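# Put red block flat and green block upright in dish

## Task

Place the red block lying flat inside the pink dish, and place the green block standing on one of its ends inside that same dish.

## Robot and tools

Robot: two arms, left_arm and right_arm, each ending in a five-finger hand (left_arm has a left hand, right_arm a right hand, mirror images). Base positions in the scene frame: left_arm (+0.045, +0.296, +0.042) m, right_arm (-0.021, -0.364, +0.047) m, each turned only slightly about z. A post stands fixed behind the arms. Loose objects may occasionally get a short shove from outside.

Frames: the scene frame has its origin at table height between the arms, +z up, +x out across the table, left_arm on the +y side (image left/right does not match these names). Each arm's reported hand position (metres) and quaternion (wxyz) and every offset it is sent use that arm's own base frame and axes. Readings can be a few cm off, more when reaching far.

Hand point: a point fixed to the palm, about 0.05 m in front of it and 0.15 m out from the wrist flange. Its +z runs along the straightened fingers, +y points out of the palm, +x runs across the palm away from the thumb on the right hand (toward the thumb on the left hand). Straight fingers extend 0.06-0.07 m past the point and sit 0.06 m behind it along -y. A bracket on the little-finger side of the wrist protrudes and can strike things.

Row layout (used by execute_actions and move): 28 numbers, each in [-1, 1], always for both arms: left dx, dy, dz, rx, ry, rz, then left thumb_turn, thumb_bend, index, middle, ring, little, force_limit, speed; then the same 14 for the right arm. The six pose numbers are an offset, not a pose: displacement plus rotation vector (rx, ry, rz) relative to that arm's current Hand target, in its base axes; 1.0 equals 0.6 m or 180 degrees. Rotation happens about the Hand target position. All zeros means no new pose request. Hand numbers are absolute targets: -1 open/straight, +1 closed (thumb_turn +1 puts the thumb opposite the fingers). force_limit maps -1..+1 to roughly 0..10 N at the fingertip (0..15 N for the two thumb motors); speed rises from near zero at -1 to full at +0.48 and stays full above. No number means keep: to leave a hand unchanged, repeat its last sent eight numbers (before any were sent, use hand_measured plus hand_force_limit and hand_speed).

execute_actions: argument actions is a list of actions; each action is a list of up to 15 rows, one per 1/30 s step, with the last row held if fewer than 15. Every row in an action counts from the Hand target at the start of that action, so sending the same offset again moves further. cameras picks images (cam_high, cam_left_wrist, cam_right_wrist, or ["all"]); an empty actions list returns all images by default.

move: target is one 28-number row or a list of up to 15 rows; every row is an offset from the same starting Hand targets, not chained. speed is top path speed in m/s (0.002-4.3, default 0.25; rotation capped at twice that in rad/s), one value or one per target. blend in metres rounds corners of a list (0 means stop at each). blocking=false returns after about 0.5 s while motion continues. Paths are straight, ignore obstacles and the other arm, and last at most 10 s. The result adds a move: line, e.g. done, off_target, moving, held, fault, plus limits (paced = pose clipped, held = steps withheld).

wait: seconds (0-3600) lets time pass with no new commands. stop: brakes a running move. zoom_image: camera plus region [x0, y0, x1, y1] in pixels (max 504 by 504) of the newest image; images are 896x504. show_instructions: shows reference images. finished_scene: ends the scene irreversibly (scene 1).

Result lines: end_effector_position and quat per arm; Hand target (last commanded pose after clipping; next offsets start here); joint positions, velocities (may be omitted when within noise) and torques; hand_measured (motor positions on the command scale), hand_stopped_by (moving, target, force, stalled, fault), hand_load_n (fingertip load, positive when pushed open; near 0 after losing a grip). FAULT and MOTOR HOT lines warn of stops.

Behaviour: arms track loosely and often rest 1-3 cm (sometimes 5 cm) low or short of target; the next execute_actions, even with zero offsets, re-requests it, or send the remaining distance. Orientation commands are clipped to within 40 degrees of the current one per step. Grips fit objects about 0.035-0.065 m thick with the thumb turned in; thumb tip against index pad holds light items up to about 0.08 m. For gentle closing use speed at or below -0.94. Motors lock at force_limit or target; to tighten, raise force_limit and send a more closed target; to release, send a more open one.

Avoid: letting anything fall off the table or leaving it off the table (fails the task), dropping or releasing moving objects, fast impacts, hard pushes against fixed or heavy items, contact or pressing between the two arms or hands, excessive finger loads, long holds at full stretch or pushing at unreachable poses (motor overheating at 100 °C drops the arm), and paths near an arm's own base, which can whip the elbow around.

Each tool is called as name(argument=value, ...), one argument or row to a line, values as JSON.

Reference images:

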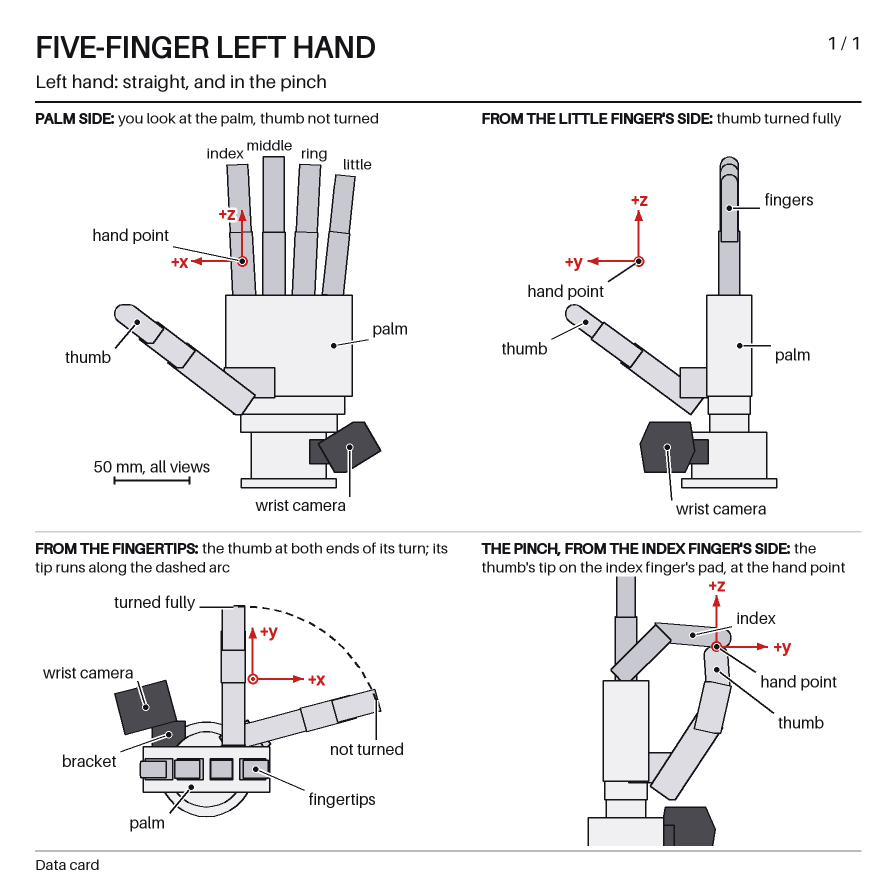

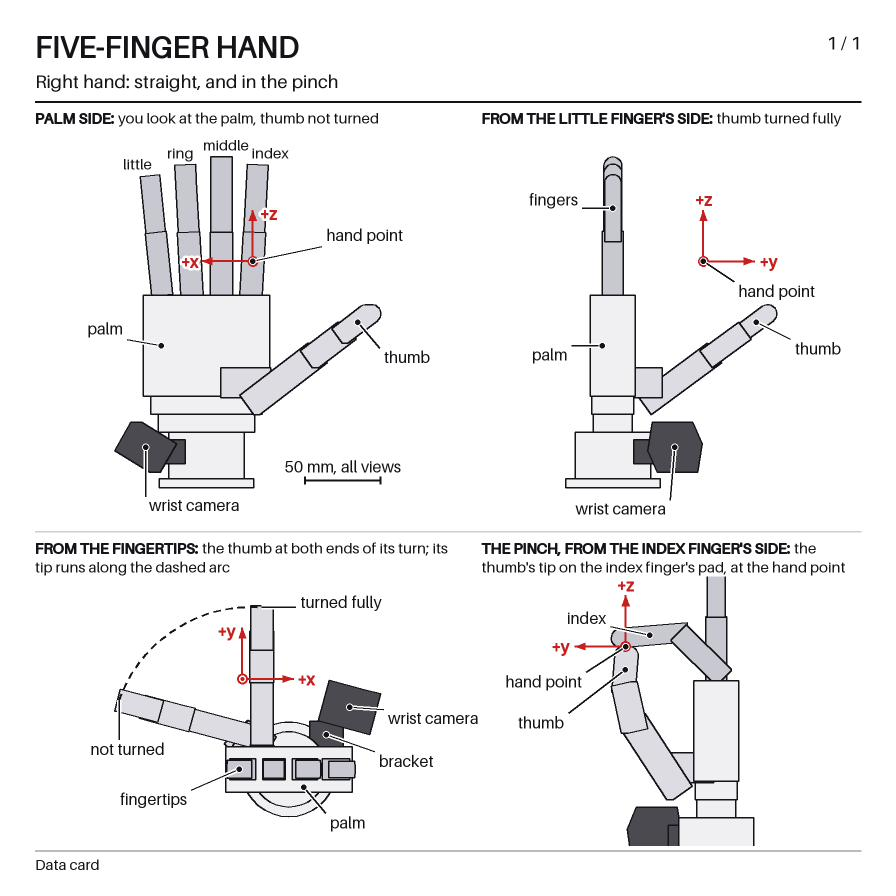

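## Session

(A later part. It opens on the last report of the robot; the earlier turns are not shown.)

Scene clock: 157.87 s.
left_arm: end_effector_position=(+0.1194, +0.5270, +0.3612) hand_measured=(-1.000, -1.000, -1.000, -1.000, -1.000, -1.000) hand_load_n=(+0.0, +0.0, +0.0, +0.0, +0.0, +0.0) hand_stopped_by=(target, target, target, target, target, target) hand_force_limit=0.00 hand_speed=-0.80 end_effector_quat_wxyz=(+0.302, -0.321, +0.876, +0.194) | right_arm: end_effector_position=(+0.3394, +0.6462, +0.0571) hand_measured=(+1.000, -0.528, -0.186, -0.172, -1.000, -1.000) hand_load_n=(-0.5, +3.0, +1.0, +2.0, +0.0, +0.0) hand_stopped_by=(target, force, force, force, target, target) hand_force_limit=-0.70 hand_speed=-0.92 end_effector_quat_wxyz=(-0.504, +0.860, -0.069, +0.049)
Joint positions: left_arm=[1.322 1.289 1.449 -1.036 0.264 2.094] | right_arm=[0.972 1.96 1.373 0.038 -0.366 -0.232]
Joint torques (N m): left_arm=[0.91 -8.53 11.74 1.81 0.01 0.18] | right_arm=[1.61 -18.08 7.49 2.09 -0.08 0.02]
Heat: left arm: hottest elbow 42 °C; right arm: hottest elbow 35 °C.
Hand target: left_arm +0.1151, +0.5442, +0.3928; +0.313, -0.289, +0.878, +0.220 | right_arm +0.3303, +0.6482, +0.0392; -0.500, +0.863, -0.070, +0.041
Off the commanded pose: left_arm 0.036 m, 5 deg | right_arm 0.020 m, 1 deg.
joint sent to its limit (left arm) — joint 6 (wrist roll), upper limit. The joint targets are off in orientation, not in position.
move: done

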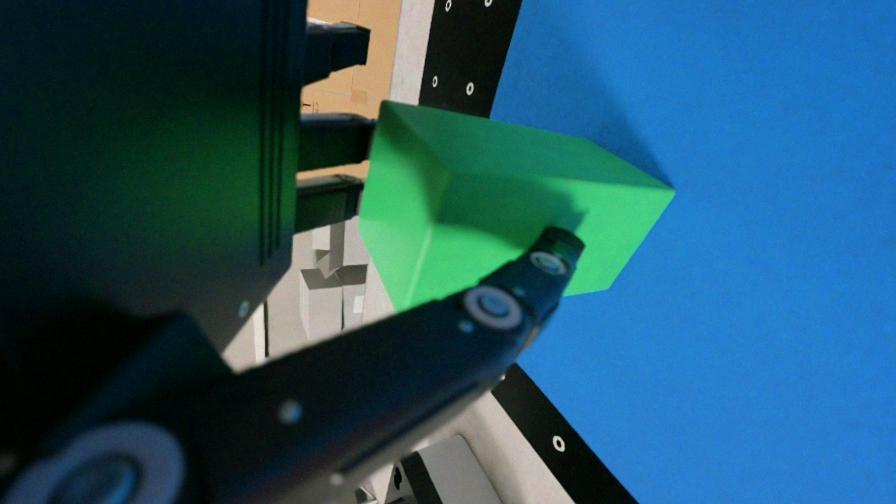

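move(
  target=[0,0,0,0,0,0,-1,-1,-1,-1,-1,-1,0,-0.8,0,0,0,0,0,0.0,1,-0.4,0.05,0.05,-1,-1,-0.3,-0.9],
  cameras=["cam_right_wrist"],
  speed=0.04,
)

Scene clock: 158.73 s.
left_arm: end_effector_position=(+0.1194, +0.5270, +0.3612) hand_measured=(-1.000, -1.000, -1.000, -1.000, -1.000, -1.000) hand_load_n=(+0.0, +0.0, +0.0, +0.0, +0.0, +0.0) hand_stopped_by=(target, target, target, target, target, target) hand_force_limit=0.00 hand_speed=-0.80 end_effector_quat_wxyz=(+0.302, -0.321, +0.876, +0.194) | right_arm: end_effector_position=(+0.3394, +0.6462, +0.0571) hand_measured=(+1.000, -0.518, -0.152, -0.154, -1.000, -1.000) hand_load_n=(-1.5, +6.0, +3.5, +3.0, +0.0, +0.0) hand_stopped_by=(target, force, force, force, target, target) hand_force_limit=-0.30 hand_speed=-0.90 end_effector_quat_wxyz=(-0.504, +0.860, -0.069, +0.049)
Joint positions: left_arm=[1.322 1.289 1.449 -1.036 0.264 2.094] | right_arm=[0.972 1.96 1.373 0.038 -0.366 -0.232]
Joint torques (N m): left_arm=[0.91 -8.59 11.71 1.81 0.01 0.18] | right_arm=[1.32 -17.85 7.51 2.21 -0.11 0.03]
Heat: left arm: hottest elbow 42 °C; right arm: hottest elbow 35 °C.
Hand target: left_arm +0.1151, +0.5442, +0.3928; +0.313, -0.289, +0.878, +0.220 | right_arm +0.3303, +0.6482, +0.0392; -0.500, +0.863, -0.070, +0.041
Off the commanded pose: left_arm 0.036 m, 5 deg | right_arm 0.020 m, 1 deg.
joint sent to its limit (left arm) — joint 6 (wrist roll), upper limit. The joint targets are off in orientation, not in position.
move: done

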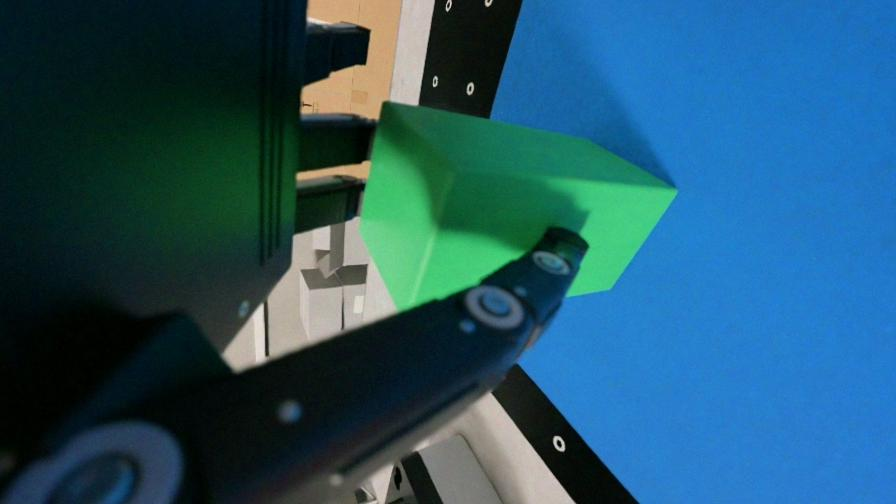

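move(
  target=[0,0,0,0,0,0,-1,-1,-1,-1,-1,-1,0,-0.8,0.01,0,0.1,0,0,0.0,1,-0.4,0.05,0.05,-1,-1,-0.3,-0.9],
  cameras=["cam_right_wrist","cam_high"],
  speed=0.05,
)

Scene clock: 161.77 s.
left_arm: end_effector_position=(+0.1194, +0.5270, +0.3612) hand_measured=(-1.000, -1.000, -1.000, -1.000, -1.000, -1.000) hand_load_n=(+0.0, +0.0, +0.0, +0.0, +0.0, +0.5) hand_stopped_by=(target, target, target, target, target, target) hand_force_limit=0.00 hand_speed=-0.80 end_effector_quat_wxyz=(+0.302, -0.321, +0.876, +0.194) | right_arm: end_effector_position=(+0.3290, +0.6321, +0.0681) hand_measured=(+1.000, -0.518, -0.152, -0.154, -1.000, -1.000) hand_load_n=(-1.5, +6.0, +3.5, +3.0, +0.0, -0.5) hand_stopped_by=(target, force, force, force, target, target) hand_force_limit=-0.30 hand_speed=-0.90 end_effector_quat_wxyz=(-0.481, +0.873, -0.076, +0.034)
Joint positions: left_arm=[1.322 1.289 1.449 -1.036 0.264 2.094] | right_arm=[0.972 1.918 1.373 -0.067 -0.37 -0.232]
Joint torques (N m): left_arm=[0.97 -8.59 11.73 1.81 0.01 0.17] | right_arm=[0.91 -20.01 12.46 0.98 -0.21 0]
Heat: left arm: hottest elbow 42 °C; right arm: hottest elbow 35 °C.
Hand target: left_arm +0.1151, +0.5442, +0.3928; +0.313, -0.289, +0.878, +0.220 | right_arm +0.3363, +0.6482, +0.0991; -0.499, +0.863, -0.070, +0.041
Off the commanded pose: left_arm 0.036 m, 5 deg | right_arm 0.036 m, 3 deg.
joint sent to its limit (left arm) — joint 6 (wrist roll), upper limit. The joint targets are off in orientation, not in position.
move: off_target (right_arm)
Images, in order (width x height): cam_high 896x504, cam_right_wrist 896x504.

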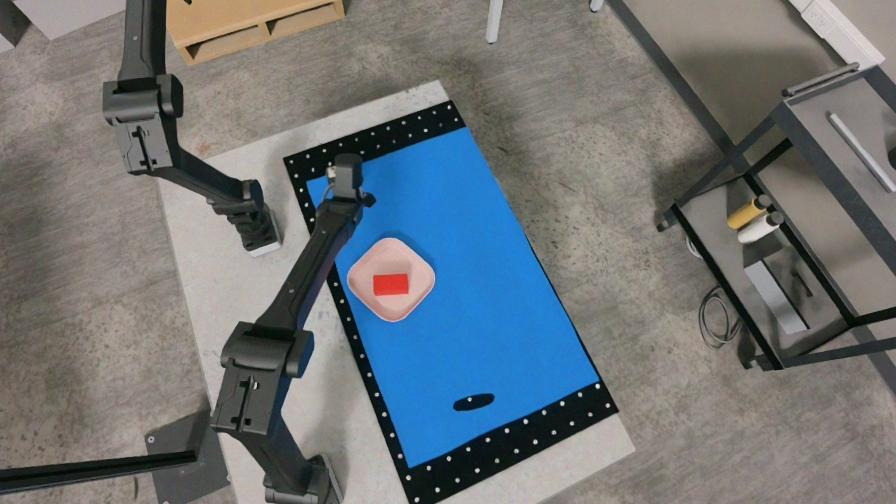

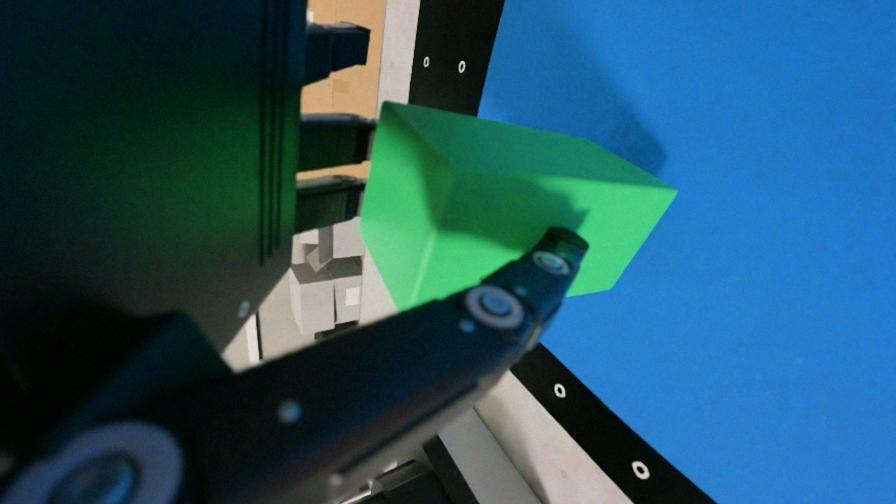

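move(
  target=[
    [0,0,0,0,0,0,-1,-1,-1,-1,-1,-1,0,-0.8,0.01,0,0.1,0,0,0.0,1,-0.4,0.05,0.05,-1,-1,-0.3,-0.9],
    [0,0,0,0,0,0,-1,-1,-1,-1,-1,-1,0,-0.8,0.045,-0.40,0.1,0,0,-0.0556,1,-0.4,0.05,0.05,-1,-1,-0.3,-0.9],
  ],
  cameras=["cam_right_wrist","cam_high"],
  speed=0.1,
  blend=0.02,
)

zoom_image(
  camera="cam_high",
  region=[330, 200, 460, 340],
)

Scene clock: 166.60 s.
left_arm: end_effector_position=(+0.1194, +0.5270, +0.3612) hand_measured=(-1.000, -1.000, -1.000, -1.000, -1.000, -1.000) hand_load_n=(+0.0, +0.0, +0.0, +0.0, +0.0, +0.0) hand_stopped_by=(target, target, target, target, target, target) hand_force_limit=0.00 hand_speed=-0.80 end_effector_quat_wxyz=(+0.302, -0.321, +0.876, +0.194) | right_arm: end_effector_position=(+0.3602, +0.4120, +0.1561) hand_measured=(+1.000, -0.518, -0.152, -0.154, -1.000, -1.000) hand_load_n=(-1.5, +6.0, +3.5, +3.5, +0.0, +0.0) hand_stopped_by=(target, force, force, force, target, target) hand_force_limit=-0.30 hand_speed=-0.90 end_effector_quat_wxyz=(-0.489, +0.856, -0.148, +0.076)
Joint positions: left_arm=[1.322 1.289 1.449 -1.036 0.264 2.094] | right_arm=[0.667 1.431 0.983 -0.169 -0.489 -0.305]
Joint torques (N m): left_arm=[0.97 -8.59 11.73 1.81 0.01 0.17] | right_arm=[-0.03 -12.1 8.25 1.88 -0.22 -0.14]
Heat: left arm: hottest elbow 42 °C; right arm: hottest elbow 35 °C.
Hand target: left_arm +0.1151, +0.5442, +0.3928; +0.313, -0.289, +0.878, +0.220 | right_arm +0.3635, +0.4082, +0.1591; -0.494, +0.853, -0.145, +0.085
Off the commanded pose: left_arm 0.036 m, 5 deg | right_arm 0.006 m, 1 deg.
joint sent to its limit (left arm) — joint 6 (wrist roll), upper limit. The joint targets are off in orientation, not in position.
move: done
Images, in order (width x height): cam_high 896x504, cam_right_wrist 896x504.

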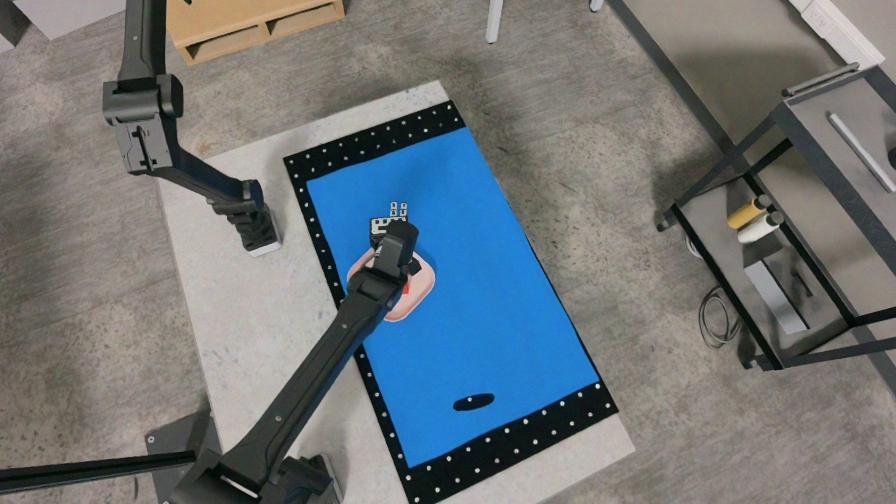

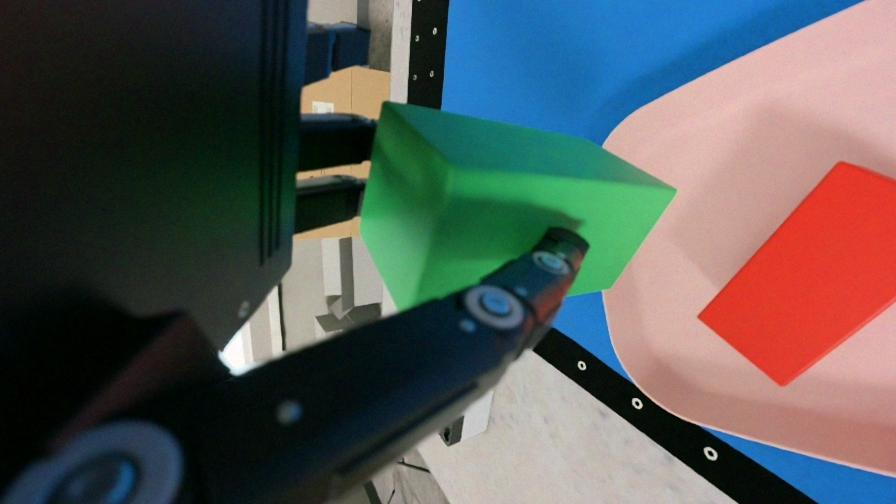

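Scaled by 3.600 from the camera's image (finer frame: 1280x720).

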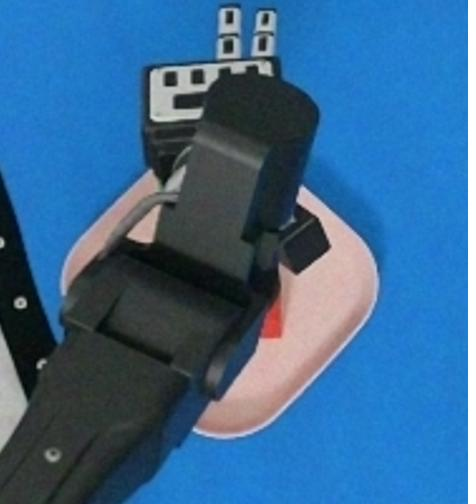

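move(
  target=[0,0,0,0,0,0,-1,-1,-1,-1,-1,-1,0,-0.8,0.0048,-0.0092,-0.08,0,0,0,1,-0.4,0.05,0.05,-1,-1,-0.3,-0.9],
  cameras=["cam_right_wrist","cam_high"],
  speed=0.06,
)

zoom_image(
  camera="cam_high",
  region=[330, 200, 460, 340],
)

Scene clock: 171.50 s.
left_arm: end_effector_position=(+0.1194, +0.5270, +0.3612) hand_measured=(-1.000, -1.000, -1.000, -1.000, -1.000, -1.000) hand_load_n=(+0.0, +0.0, +0.0, +0.0, +0.0, +0.0) hand_stopped_by=(target, target, target, target, target, target) hand_force_limit=0.00 hand_speed=-0.80 end_effector_quat_wxyz=(+0.302, -0.321, +0.876, +0.194) | right_arm: end_effector_position=(+0.3595, +0.4066, +0.1145) hand_measured=(+1.000, -0.518, -0.152, -0.154, -1.000, -1.000) hand_load_n=(-1.5, +5.5, +3.5, +3.0, +0.0, +0.0) hand_stopped_by=(target, force, force, force, target, target) hand_force_limit=-0.30 hand_speed=-0.90 end_effector_quat_wxyz=(-0.491, +0.856, -0.145, +0.077)
Joint positions: left_arm=[1.322 1.289 1.449 -1.036 0.264 2.094] | right_arm=[0.658 1.479 0.907 -0.043 -0.5 -0.314]
Joint torques (N m): left_arm=[0.97 -8.53 11.73 1.83 0.01 0.18] | right_arm=[-0.56 -11.63 7.99 2.18 -0.29 -0.15]
Heat: left arm: hottest elbow 42 °C; right arm: hottest elbow 35 °C.
Hand target: left_arm +0.1151, +0.5442, +0.3928; +0.313, -0.289, +0.878, +0.220 | right_arm +0.3663, +0.4026, +0.1112; -0.494, +0.853, -0.145, +0.085
Off the commanded pose: left_arm 0.036 m, 5 deg | right_arm 0.009 m, 1 deg.
joint sent to its limit (left arm) — joint 6 (wrist roll), upper limit. The joint targets are off in orientation, not in position.
move: done
Images, in order (width x height): cam_high 896x504, cam_right_wrist 896x504.

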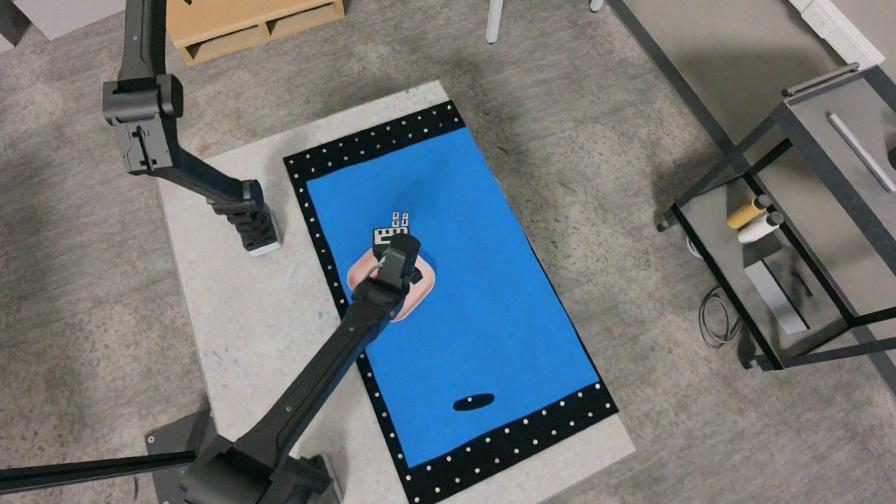

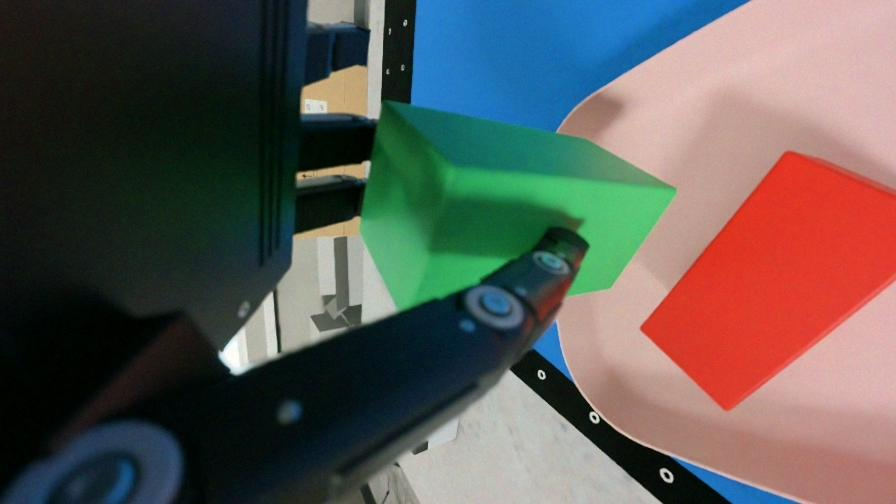

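Scaled by 3.600 from the camera's image (finer frame: 1280x720).

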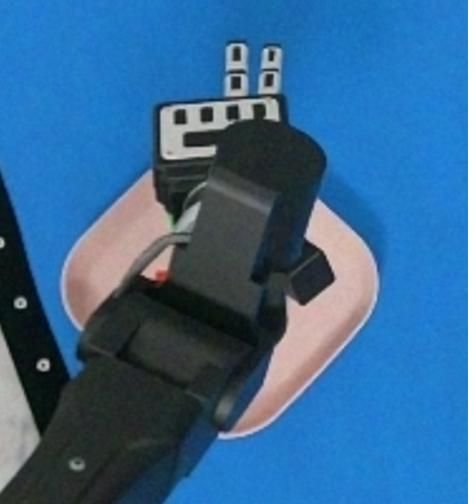

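move(
  target=[0,0,0,0,0,0,-1,-1,-1,-1,-1,-1,0,-0.8,0.006,-0.004,-0.08,0,0,0,1,-0.4,0.05,0.05,-1,-1,-0.3,-0.9],
  cameras=["cam_right_wrist","cam_high"],
  speed=0.06,
)

zoom_image(
  camera="cam_high",
  region=[330, 200, 460, 340],
)

Scene clock: 173.53 s.
left_arm: end_effector_position=(+0.1194, +0.5270, +0.3612) hand_measured=(-1.000, -1.000, -1.000, -1.000, -1.000, -1.000) hand_load_n=(+0.0, +0.0, +0.0, +0.0, +0.0, +0.0) hand_stopped_by=(target, target, target, target, target, target) hand_force_limit=0.00 hand_speed=-0.80 end_effector_quat_wxyz=(+0.302, -0.321, +0.876, +0.194) | right_arm: end_effector_position=(+0.3638, +0.4048, +0.0672) hand_measured=(+1.000, -0.518, -0.152, -0.154, -1.000, -1.000) hand_load_n=(-1.5, +5.5, +4.0, +3.0, +0.0, +0.0) hand_stopped_by=(target, force, force, force, target, target) hand_force_limit=-0.30 hand_speed=-0.90 end_effector_quat_wxyz=(-0.491, +0.855, -0.145, +0.078)
Joint positions: left_arm=[1.322 1.289 1.449 -1.036 0.264 2.094] | right_arm=[0.649 1.569 0.857 0.096 -0.507 -0.321]
Joint torques (N m): left_arm=[0.91 -8.59 11.73 1.81 0.02 0.18] | right_arm=[-0.73 -12.28 7.13 2.24 -0.27 -0.13]
Heat: left arm: hottest elbow 43 °C; right arm: hottest elbow 35 °C.
Hand target: left_arm +0.1151, +0.5442, +0.3928; +0.313, -0.289, +0.878, +0.220 | right_arm +0.3698, +0.4001, +0.0630; -0.494, +0.853, -0.145, +0.085
Off the commanded pose: left_arm 0.036 m, 5 deg | right_arm 0.009 m, 1 deg.
joint sent to its limit (left arm) — joint 6 (wrist roll), upper limit. The joint targets are off in orientation, not in position.
move: done
Images, in order (width x height): cam_high 896x504, cam_right_wrist 896x504.

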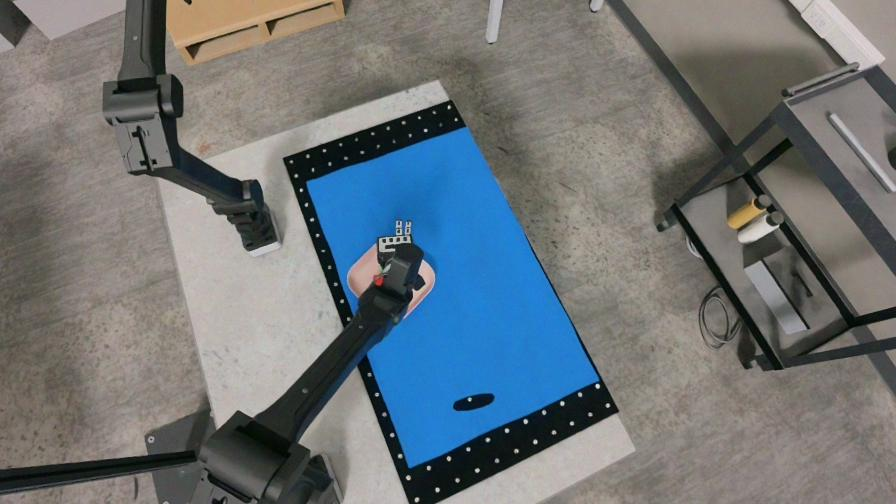

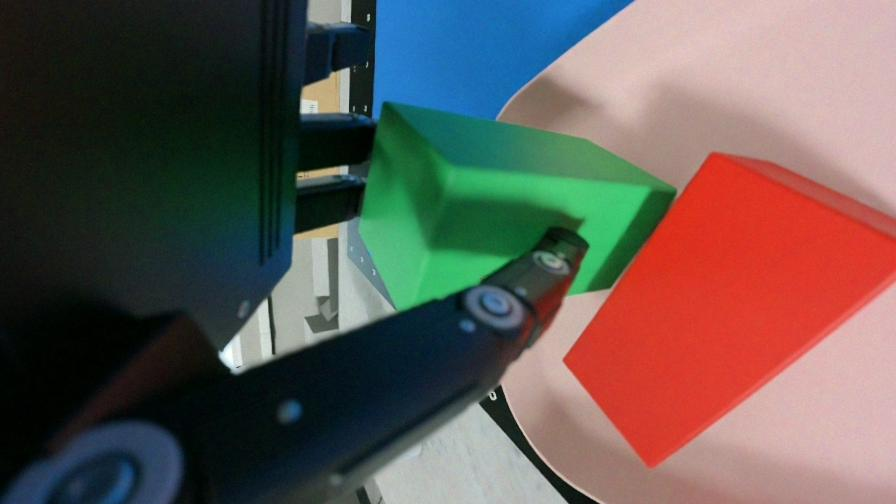

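Scaled by 3.600 from the camera's image (finer frame: 1280x720).

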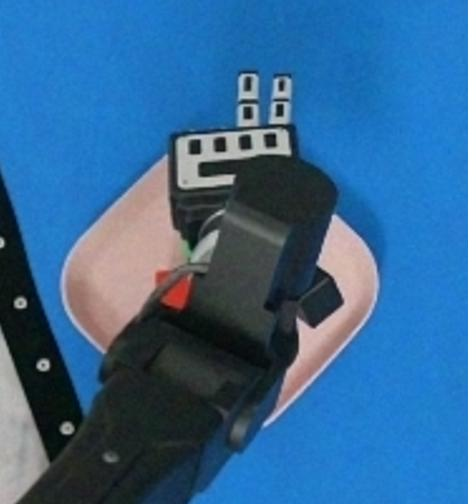

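move(
  target=[0,0,0,0,0,0,-1,-1,-1,-1,-1,-1,0,-0.8,0.0,0.0,-0.018,0,0,0,1,-0.4,0.05,0.05,-1,-1,-0.3,-0.9],
  cameras=["cam_right_wrist"],
  speed=0.03,
)

Scene clock: 176.17 s.
left_arm: end_effector_position=(+0.1194, +0.5270, +0.3612) hand_measured=(-1.000, -1.000, -1.000, -1.000, -1.000, -1.000) hand_load_n=(+0.0, +0.0, +0.0, +0.0, +0.0, +0.0) hand_stopped_by=(target, target, target, target, target, target) hand_force_limit=0.00 hand_speed=-0.80 end_effector_quat_wxyz=(+0.302, -0.321, +0.876, +0.194) | right_arm: end_effector_position=(+0.3639, +0.4049, +0.0568) hand_measured=(+1.000, -0.518, -0.152, -0.154, -1.000, -1.000) hand_load_n=(-1.5, +5.5, +3.5, +3.0, +0.0, +0.0) hand_stopped_by=(target, force, force, force, target, target) hand_force_limit=-0.30 hand_speed=-0.90 end_effector_quat_wxyz=(-0.492, +0.855, -0.145, +0.078)
Joint positions: left_arm=[1.322 1.289 1.449 -1.036 0.264 2.094] | right_arm=[0.649 1.59 0.846 0.128 -0.507 -0.321]
Joint torques (N m): left_arm=[0.91 -8.53 11.73 1.81 0.01 0.18] | right_arm=[-0.32 -12.28 6.99 2.15 -0.27 -0.14]
Heat: left arm: hottest elbow 43 °C; right arm: hottest elbow 35 °C.
Hand target: left_arm +0.1151, +0.5442, +0.3928; +0.313, -0.289, +0.878, +0.220 | right_arm +0.3698, +0.4001, +0.0523; -0.494, +0.853, -0.145, +0.085
Off the commanded pose: left_arm 0.036 m, 5 deg | right_arm 0.009 m, 1 deg.
joint sent to its limit (left arm) — joint 6 (wrist roll), upper limit. The joint targets are off in orientation, not in position.
move: done

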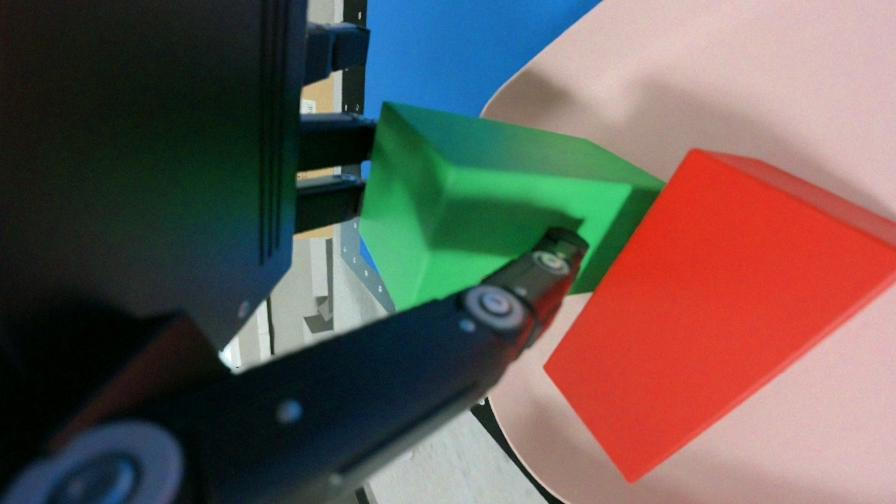

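move(
  target=[0,0,0,0,0,0,-1,-1,-1,-1,-1,-1,0,-0.8,0.0,0.0,-0.01,0,0,0,1,-0.4,0.05,0.05,-1,-1,-0.3,-0.9],
  cameras=["cam_right_wrist"],
  speed=0.03,
)

Scene clock: 177.07 s.
left_arm: end_effector_position=(+0.1194, +0.5270, +0.3612) hand_measured=(-1.000, -1.000, -1.000, -1.000, -1.000, -1.000) hand_load_n=(+0.0, +0.0, +0.0, +0.0, +0.0, +0.0) hand_stopped_by=(target, target, target, target, target, target) hand_force_limit=0.00 hand_speed=-0.80 end_effector_quat_wxyz=(+0.302, -0.321, +0.876, +0.194) | right_arm: end_effector_position=(+0.3662, +0.4068, +0.0557) hand_measured=(+1.000, -0.518, -0.152, -0.154, -1.000, -1.000) hand_load_n=(-1.5, +5.5, +3.5, +3.0, +0.0, +0.0) hand_stopped_by=(target, force, force, force, target, target) hand_force_limit=-0.30 hand_speed=-0.90 end_effector_quat_wxyz=(-0.495, +0.853, -0.143, +0.081)
Joint positions: left_arm=[1.322 1.289 1.449 -1.036 0.264 2.094] | right_arm=[0.649 1.598 0.846 0.147 -0.508 -0.321]
Joint torques (N m): left_arm=[0.97 -8.59 11.74 1.81 0.01 0.18] | right_arm=[-0.26 -11.99 6.45 2.1 -0.24 -0.14]
Heat: left arm: hottest elbow 43 °C; right arm: hottest elbow 35 °C.
Hand target: left_arm +0.1151, +0.5442, +0.3928; +0.313, -0.289, +0.878, +0.220 | right_arm +0.3698, +0.4001, +0.0462; -0.494, +0.853, -0.145, +0.085
Off the commanded pose: left_arm 0.036 m, 5 deg | right_arm 0.012 m, 1 deg.
joint sent to its limit (left arm) — joint 6 (wrist roll), upper limit. The joint targets are off in orientation, not in position.
move: off_target (right_arm)

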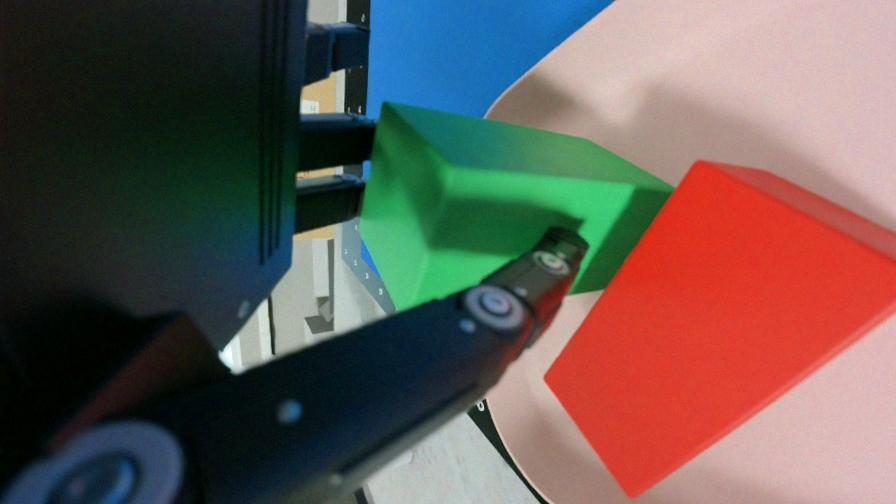

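move(
  target=[0,0,0,0,0,0,-1,-1,-1,-1,-1,-1,0,-0.8,-0.003,-0.003,-0.008,0,0,0,1,-0.4,0.05,0.05,-1,-1,-0.3,-0.9],
  cameras=["cam_right_wrist"],
  speed=0.03,
)

Scene clock: 178.27 s.
left_arm: end_effector_position=(+0.1194, +0.5270, +0.3612) hand_measured=(-1.000, -1.000, -1.000, -1.000, -1.000, -1.000) hand_load_n=(+0.0, +0.0, +0.0, +0.0, +0.0, +0.0) hand_stopped_by=(target, target, target, target, target, target) hand_force_limit=0.00 hand_speed=-0.80 end_effector_quat_wxyz=(+0.302, -0.321, +0.876, +0.194) | right_arm: end_effector_position=(+0.3656, +0.4063, +0.0548) hand_measured=(+1.000, -0.518, -0.152, -0.154, -1.000, -1.000) hand_load_n=(-1.5, +5.5, +4.0, +3.0, +0.0, +0.0) hand_stopped_by=(target, force, force, force, target, target) hand_force_limit=-0.30 hand_speed=-0.90 end_effector_quat_wxyz=(-0.499, +0.851, -0.140, +0.083)
Joint positions: left_arm=[1.322 1.289 1.449 -1.036 0.264 2.094] | right_arm=[0.648 1.598 0.837 0.167 -0.511 -0.321]
Joint torques (N m): left_arm=[0.97 -8.53 11.73 1.81 0.01 0.17] | right_arm=[-0.26 -11.34 6.28 2 -0.19 -0.14]
Heat: left arm: hottest elbow 43 °C; right arm: hottest elbow 35 °C.
Hand target: left_arm +0.1151, +0.5442, +0.3928; +0.313, -0.289, +0.878, +0.220 | right_arm +0.3679, +0.3984, +0.0414; -0.494, +0.853, -0.145, +0.085
Off the commanded pose: left_arm 0.036 m, 5 deg | right_arm 0.016 m, 1 deg.
joint sent to its limit (left arm) — joint 6 (wrist roll), upper limit. The joint targets are off in orientation, not in position.
move: off_target (right_arm)

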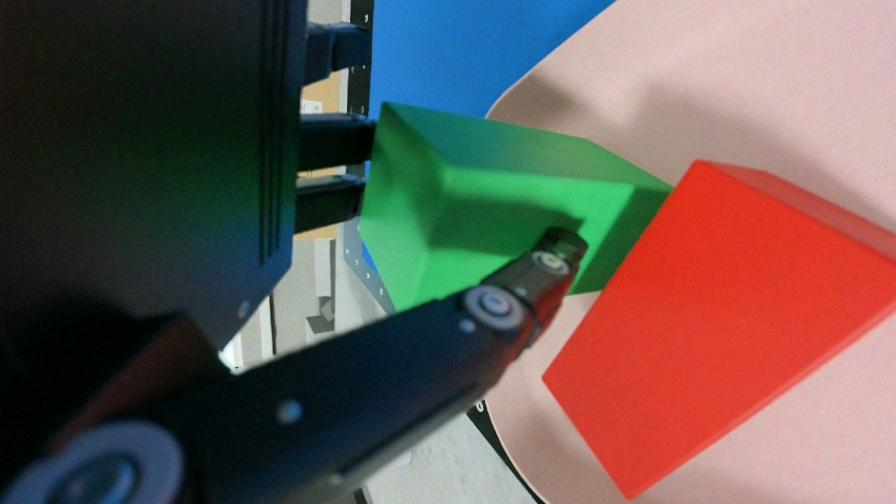

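move(
  target=[0,0,0,0,0,0,-1,-1,-1,-1,-1,-1,0,-0.8,0.0,0.0,-0.01,0,0,0,1,-0.4,0.05,0.05,-1,-1,-0.3,-0.9],
  cameras=["cam_right_wrist"],
  speed=0.03,
)

Scene clock: 181.17 s.
left_arm: end_effector_position=(+0.1194, +0.5270, +0.3612) hand_measured=(-1.000, -1.000, -1.000, -1.000, -1.000, -1.000) hand_load_n=(+0.0, +0.0, +0.0, +0.0, +0.0, +0.0) hand_stopped_by=(target, target, target, target, target, target) hand_force_limit=0.00 hand_speed=-0.80 end_effector_quat_wxyz=(+0.302, -0.321, +0.876, +0.194) | right_arm: end_effector_position=(+0.3665, +0.4071, +0.0547) hand_measured=(+1.000, -0.518, -0.152, -0.154, -1.000, -1.000) hand_load_n=(-1.0, +5.5, +4.0, +3.5, +0.0, +0.0) hand_stopped_by=(target, force, force, force, target, target) hand_force_limit=-0.30 hand_speed=-0.90 end_effector_quat_wxyz=(-0.503, +0.849, -0.138, +0.086)
Joint positions: left_arm=[1.322 1.289 1.449 -1.036 0.264 2.094] | right_arm=[0.648 1.6 0.832 0.185 -0.511 -0.321]
Joint torques (N m): left_arm=[0.97 -8.53 11.71 1.81 0.01 0.18] | right_arm=[-0.73 -10.75 6.13 2.02 -0.14 -0.13]
Heat: left arm: hottest elbow 43 °C; right arm: hottest elbow 35 °C.
Hand target: left_arm +0.1151, +0.5442, +0.3928; +0.313, -0.289, +0.878, +0.220 | right_arm +0.3680, +0.3984, +0.0355; -0.494, +0.853, -0.145, +0.085
Off the commanded pose: left_arm 0.036 m, 5 deg | right_arm 0.021 m, 1 deg.
joint sent to its limit (left arm) — joint 6 (wrist roll), upper limit. The joint targets are off in orientation, not in position.
move: off_target (right_arm)

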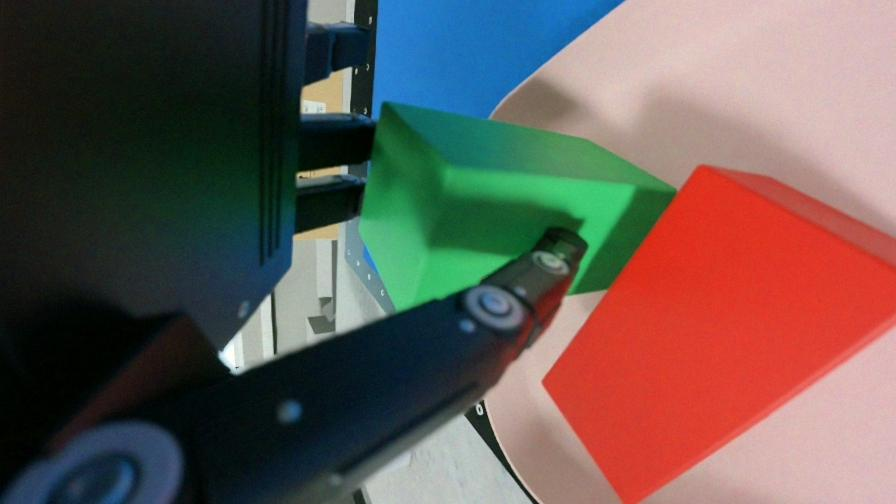

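move(
  target=[
    [0,0,0,0,0,0,-1,-1,-1,-1,-1,-1,0,-0.8,0.0,0.0,0.015,0,0,0,1,-0.4,0.05,0.05,-1,-1,-0.3,-0.9],
    [0,0,0,0,0,0,-1,-1,-1,-1,-1,-1,0,-0.8,0,0,0.015,0,0,0,1,-0.56,-0.2,-0.2,-1,-1,-0.3,-0.93],
  ],
  cameras=["cam_right_wrist","cam_high"],
  speed=0.03,
)

Scene clock: 185.43 s.
left_arm: end_effector_position=(+0.1194, +0.5270, +0.3612) hand_measured=(-1.000, -1.000, -1.000, -1.000, -1.000, -1.000) hand_load_n=(+0.0, +0.0, +0.0, +0.0, +0.0, +0.0) hand_stopped_by=(target, target, target, target, target, target) hand_force_limit=0.00 hand_speed=-0.80 end_effector_quat_wxyz=(+0.302, -0.321, +0.876, +0.194) | right_arm: end_effector_position=(+0.3666, +0.4070, +0.0548) hand_measured=(+1.000, -0.560, -0.200, -0.200, -1.000, -1.000) hand_load_n=(+0.0, +0.0, +0.0, +0.0, +0.0, +0.0) hand_stopped_by=(target, target, target, target, target, target) hand_force_limit=-0.30 hand_speed=-0.93 end_effector_quat_wxyz=(-0.503, +0.849, -0.138, +0.086)
Joint positions: left_arm=[1.322 1.289 1.449 -1.036 0.264 2.094] | right_arm=[0.647 1.6 0.832 0.185 -0.511 -0.321]
Joint torques (N m): left_arm=[0.97 -8.59 11.73 1.83 0.01 0.17] | right_arm=[-0.26 -12.28 6.84 1.07 -0.17 -0.14]
Heat: left arm: hottest elbow 43 °C; right arm: hottest elbow 35 °C.
Hand target: left_arm +0.1151, +0.5442, +0.3928; +0.313, -0.289, +0.878, +0.220 | right_arm +0.3680, +0.3985, +0.0446; -0.494, +0.853, -0.144, +0.085
Off the commanded pose: left_arm 0.036 m, 5 deg | right_arm 0.014 m, 1 deg.
joint sent to its limit (left arm) — joint 6 (wrist roll), upper limit. The joint targets are off in orientation, not in position.
move: off_target (right_arm); target 2's new numbers were sent with right_arm's hand 0.014 m and 1 deg from that target
Images, in order (width x height): cam_high 896x504, cam_right_wrist 896x504.

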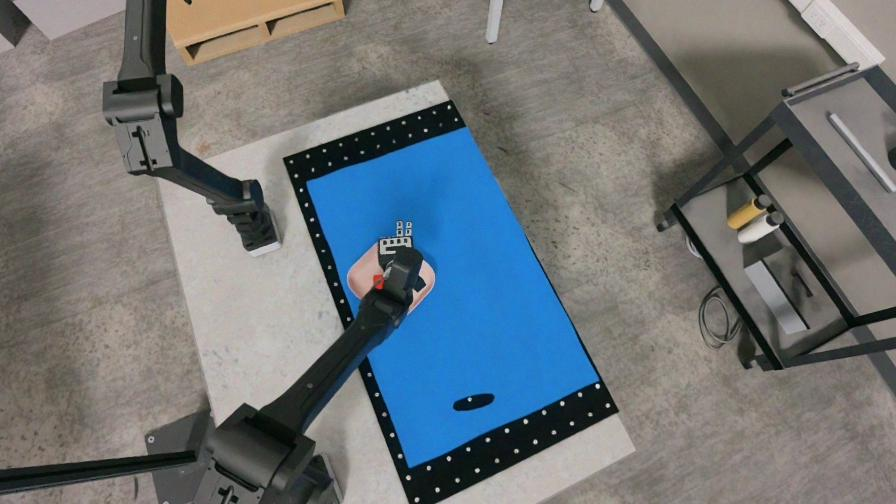

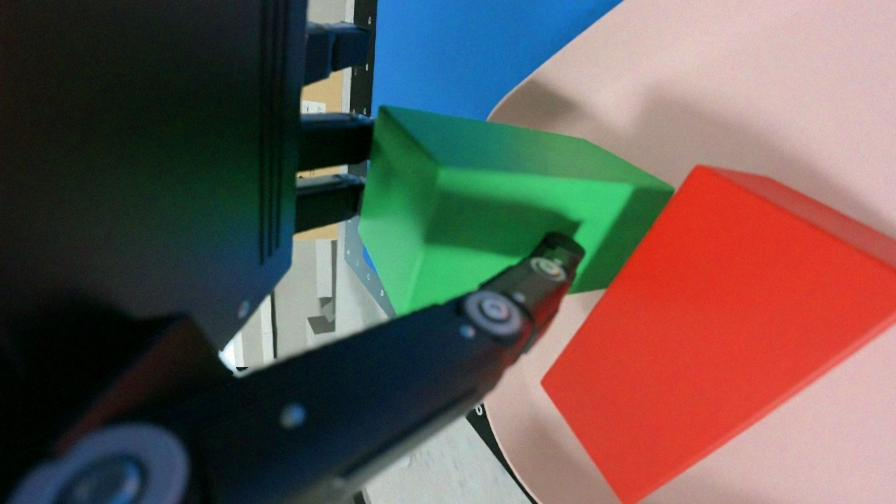

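move(
  target=[0,0,0,0,0,0,-1,-1,-1,-1,-1,-1,0,-0.8,0,0,0,0,0,0,1,-0.68,-1,-1,-1,-1,-0.3,-0.85],
  cameras=["cam_right_wrist"],
  speed=0.03,
)

Scene clock: 187.97 s.
left_arm: end_effector_position=(+0.1194, +0.5270, +0.3612) hand_measured=(-1.000, -1.000, -1.000, -1.000, -1.000, -1.000) hand_load_n=(+0.0, +0.0, +0.0, +0.0, +0.0, +0.0) hand_stopped_by=(target, target, target, target, target, target) hand_force_limit=0.00 hand_speed=-0.80 end_effector_quat_wxyz=(+0.302, -0.321, +0.876, +0.194) | right_arm: end_effector_position=(+0.3666, +0.4070, +0.0548) hand_measured=(+1.000, -0.680, -1.000, -1.000, -1.000, -1.000) hand_load_n=(+0.0, +0.0, +0.0, -0.5, +0.0, +0.0) hand_stopped_by=(target, target, target, target, target, target) hand_force_limit=-0.30 hand_speed=-0.85 end_effector_quat_wxyz=(-0.503, +0.849, -0.138, +0.086)
Joint positions: left_arm=[1.322 1.289 1.449 -1.036 0.264 2.094] | right_arm=[0.647 1.6 0.832 0.185 -0.511 -0.321]
Joint torques (N m): left_arm=[0.91 -8.59 11.73 1.81 0.01 0.17] | right_arm=[-0.5 -12.16 6.84 1.18 -0.15 -0.12]
Heat: left arm: hottest elbow 43 °C; right arm: hottest elbow 35 °C.
Hand target: left_arm +0.1151, +0.5442, +0.3928; +0.313, -0.289, +0.878, +0.220 | right_arm +0.3680, +0.3985, +0.0446; -0.494, +0.853, -0.144, +0.085
Off the commanded pose: left_arm 0.036 m, 5 deg | right_arm 0.013 m, 1 deg.
joint sent to its limit (left arm) — joint 6 (wrist roll), upper limit. The joint targets are off in orientation, not in position.
move: done

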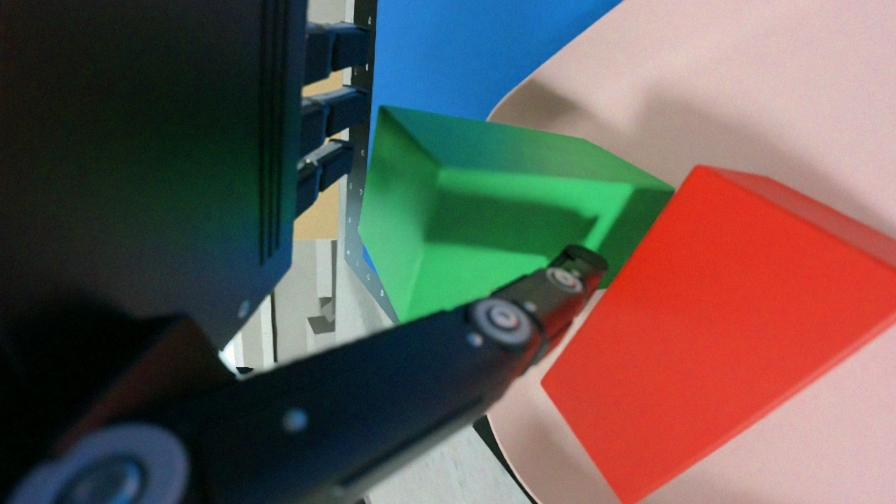

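move(
  target=[0,0,0,0,0,0,-1,-1,-1,-1,-1,-1,0,-0.8,0.006,0.018,0.05,0,0,0,1,-0.68,-1,-1,-1,-1,-0.3,-0.85],
  cameras=["cam_right_wrist"],
  speed=0.03,
)

Scene clock: 189.90 s.
left_arm: end_effector_position=(+0.1194, +0.5270, +0.3612) hand_measured=(-1.000, -1.000, -1.000, -1.000, -1.000, -1.000) hand_load_n=(+0.0, +0.0, +0.5, +0.0, +0.0, +0.5) hand_stopped_by=(target, target, target, target, target, target) hand_force_limit=0.00 hand_speed=-0.80 end_effector_quat_wxyz=(+0.302, -0.321, +0.876, +0.194) | right_arm: end_effector_position=(+0.3575, +0.3981, +0.0542) hand_measured=(+1.000, -0.680, -1.000, -1.000, -1.000, -1.000) hand_load_n=(+0.0, +0.0, +0.0, +0.0, +0.0, +0.0) hand_stopped_by=(target, target, target, target, target, target) hand_force_limit=-0.30 hand_speed=-0.85 end_effector_quat_wxyz=(-0.483, +0.859, -0.150, +0.074)
Joint positions: left_arm=[1.322 1.289 1.449 -1.036 0.264 2.094] | right_arm=[0.647 1.575 0.832 0.105 -0.501 -0.321]
Joint torques (N m): left_arm=[0.97 -8.59 11.71 1.83 0.01 0.17] | right_arm=[0.56 -13.04 11.12 0.76 -0.11 -0.04]
Heat: left arm: hottest elbow 43 °C; right arm: hottest elbow 35 °C.
Hand target: left_arm +0.1151, +0.5442, +0.3928; +0.313, -0.289, +0.878, +0.220 | right_arm +0.3716, +0.4092, +0.0745; -0.494, +0.853, -0.145, +0.085
Off the commanded pose: left_arm 0.036 m, 5 deg | right_arm 0.027 m, 2 deg.
joint sent to its limit (left arm) — joint 6 (wrist roll), upper limit. The joint targets are off in orientation, not in position.
move: off_target (right_arm)

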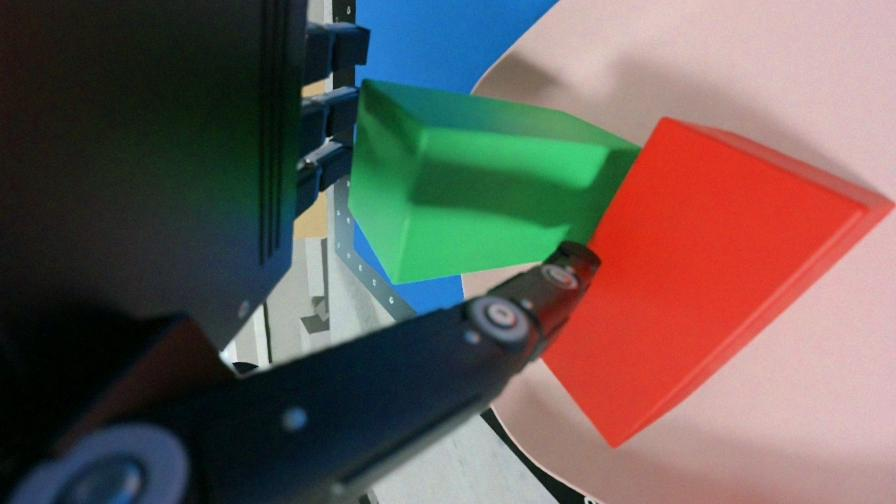

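move(
  target=[
    [0,0,0,0,0,0,-1,-1,-1,-1,-1,-1,0,-0.8,0.0,0.0,0.03,0,0,0,1,-0.68,-1,-1,-1,-1,-0.3,-0.85],
  ],
  cameras=["cam_right_wrist"],
  speed=0.04,
)

Scene clock: 191.43 s.
left_arm: end_effector_position=(+0.1194, +0.5270, +0.3612) hand_measured=(-1.000, -1.000, -1.000, -1.000, -1.000, -1.000) hand_load_n=(+0.0, +0.0, +0.0, +0.0, +0.0, +0.0) hand_stopped_by=(target, target, target, target, target, target) hand_force_limit=0.00 hand_speed=-0.80 end_effector_quat_wxyz=(+0.302, -0.321, +0.876, +0.194) | right_arm: end_effector_position=(+0.3585, +0.3988, +0.0739) hand_measured=(+1.000, -0.680, -1.000, -1.000, -1.000, -1.000) hand_load_n=(+0.0, +0.0, +0.0, +0.0, +0.0, +0.0) hand_stopped_by=(target, target, target, target, target, target) hand_force_limit=-0.30 hand_speed=-0.85 end_effector_quat_wxyz=(-0.485, +0.859, -0.150, +0.075)
Joint positions: left_arm=[1.322 1.289 1.449 -1.036 0.264 2.094] | right_arm=[0.647 1.538 0.853 0.052 -0.501 -0.321]
Joint torques (N m): left_arm=[0.97 -8.59 11.74 1.83 0.01 0.18] | right_arm=[0.67 -12.69 11.41 0.79 -0.1 -0.05]
Heat: left arm: hottest elbow 43 °C; right arm: hottest elbow 35 °C.
Hand target: left_arm +0.1151, +0.5442, +0.3928; +0.313, -0.289, +0.878, +0.220 | right_arm +0.3716, +0.4093, +0.0925; -0.494, +0.853, -0.145, +0.085
Off the commanded pose: left_arm 0.036 m, 5 deg | right_arm 0.025 m, 2 deg.
joint sent to its limit (left arm) — joint 6 (wrist roll), upper limit. The joint targets are off in orientation, not in position.
move: off_target (right_arm)

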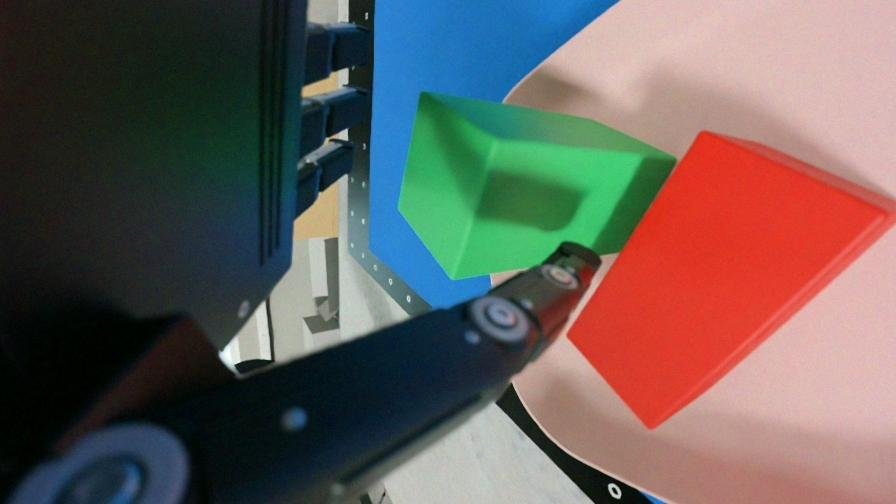

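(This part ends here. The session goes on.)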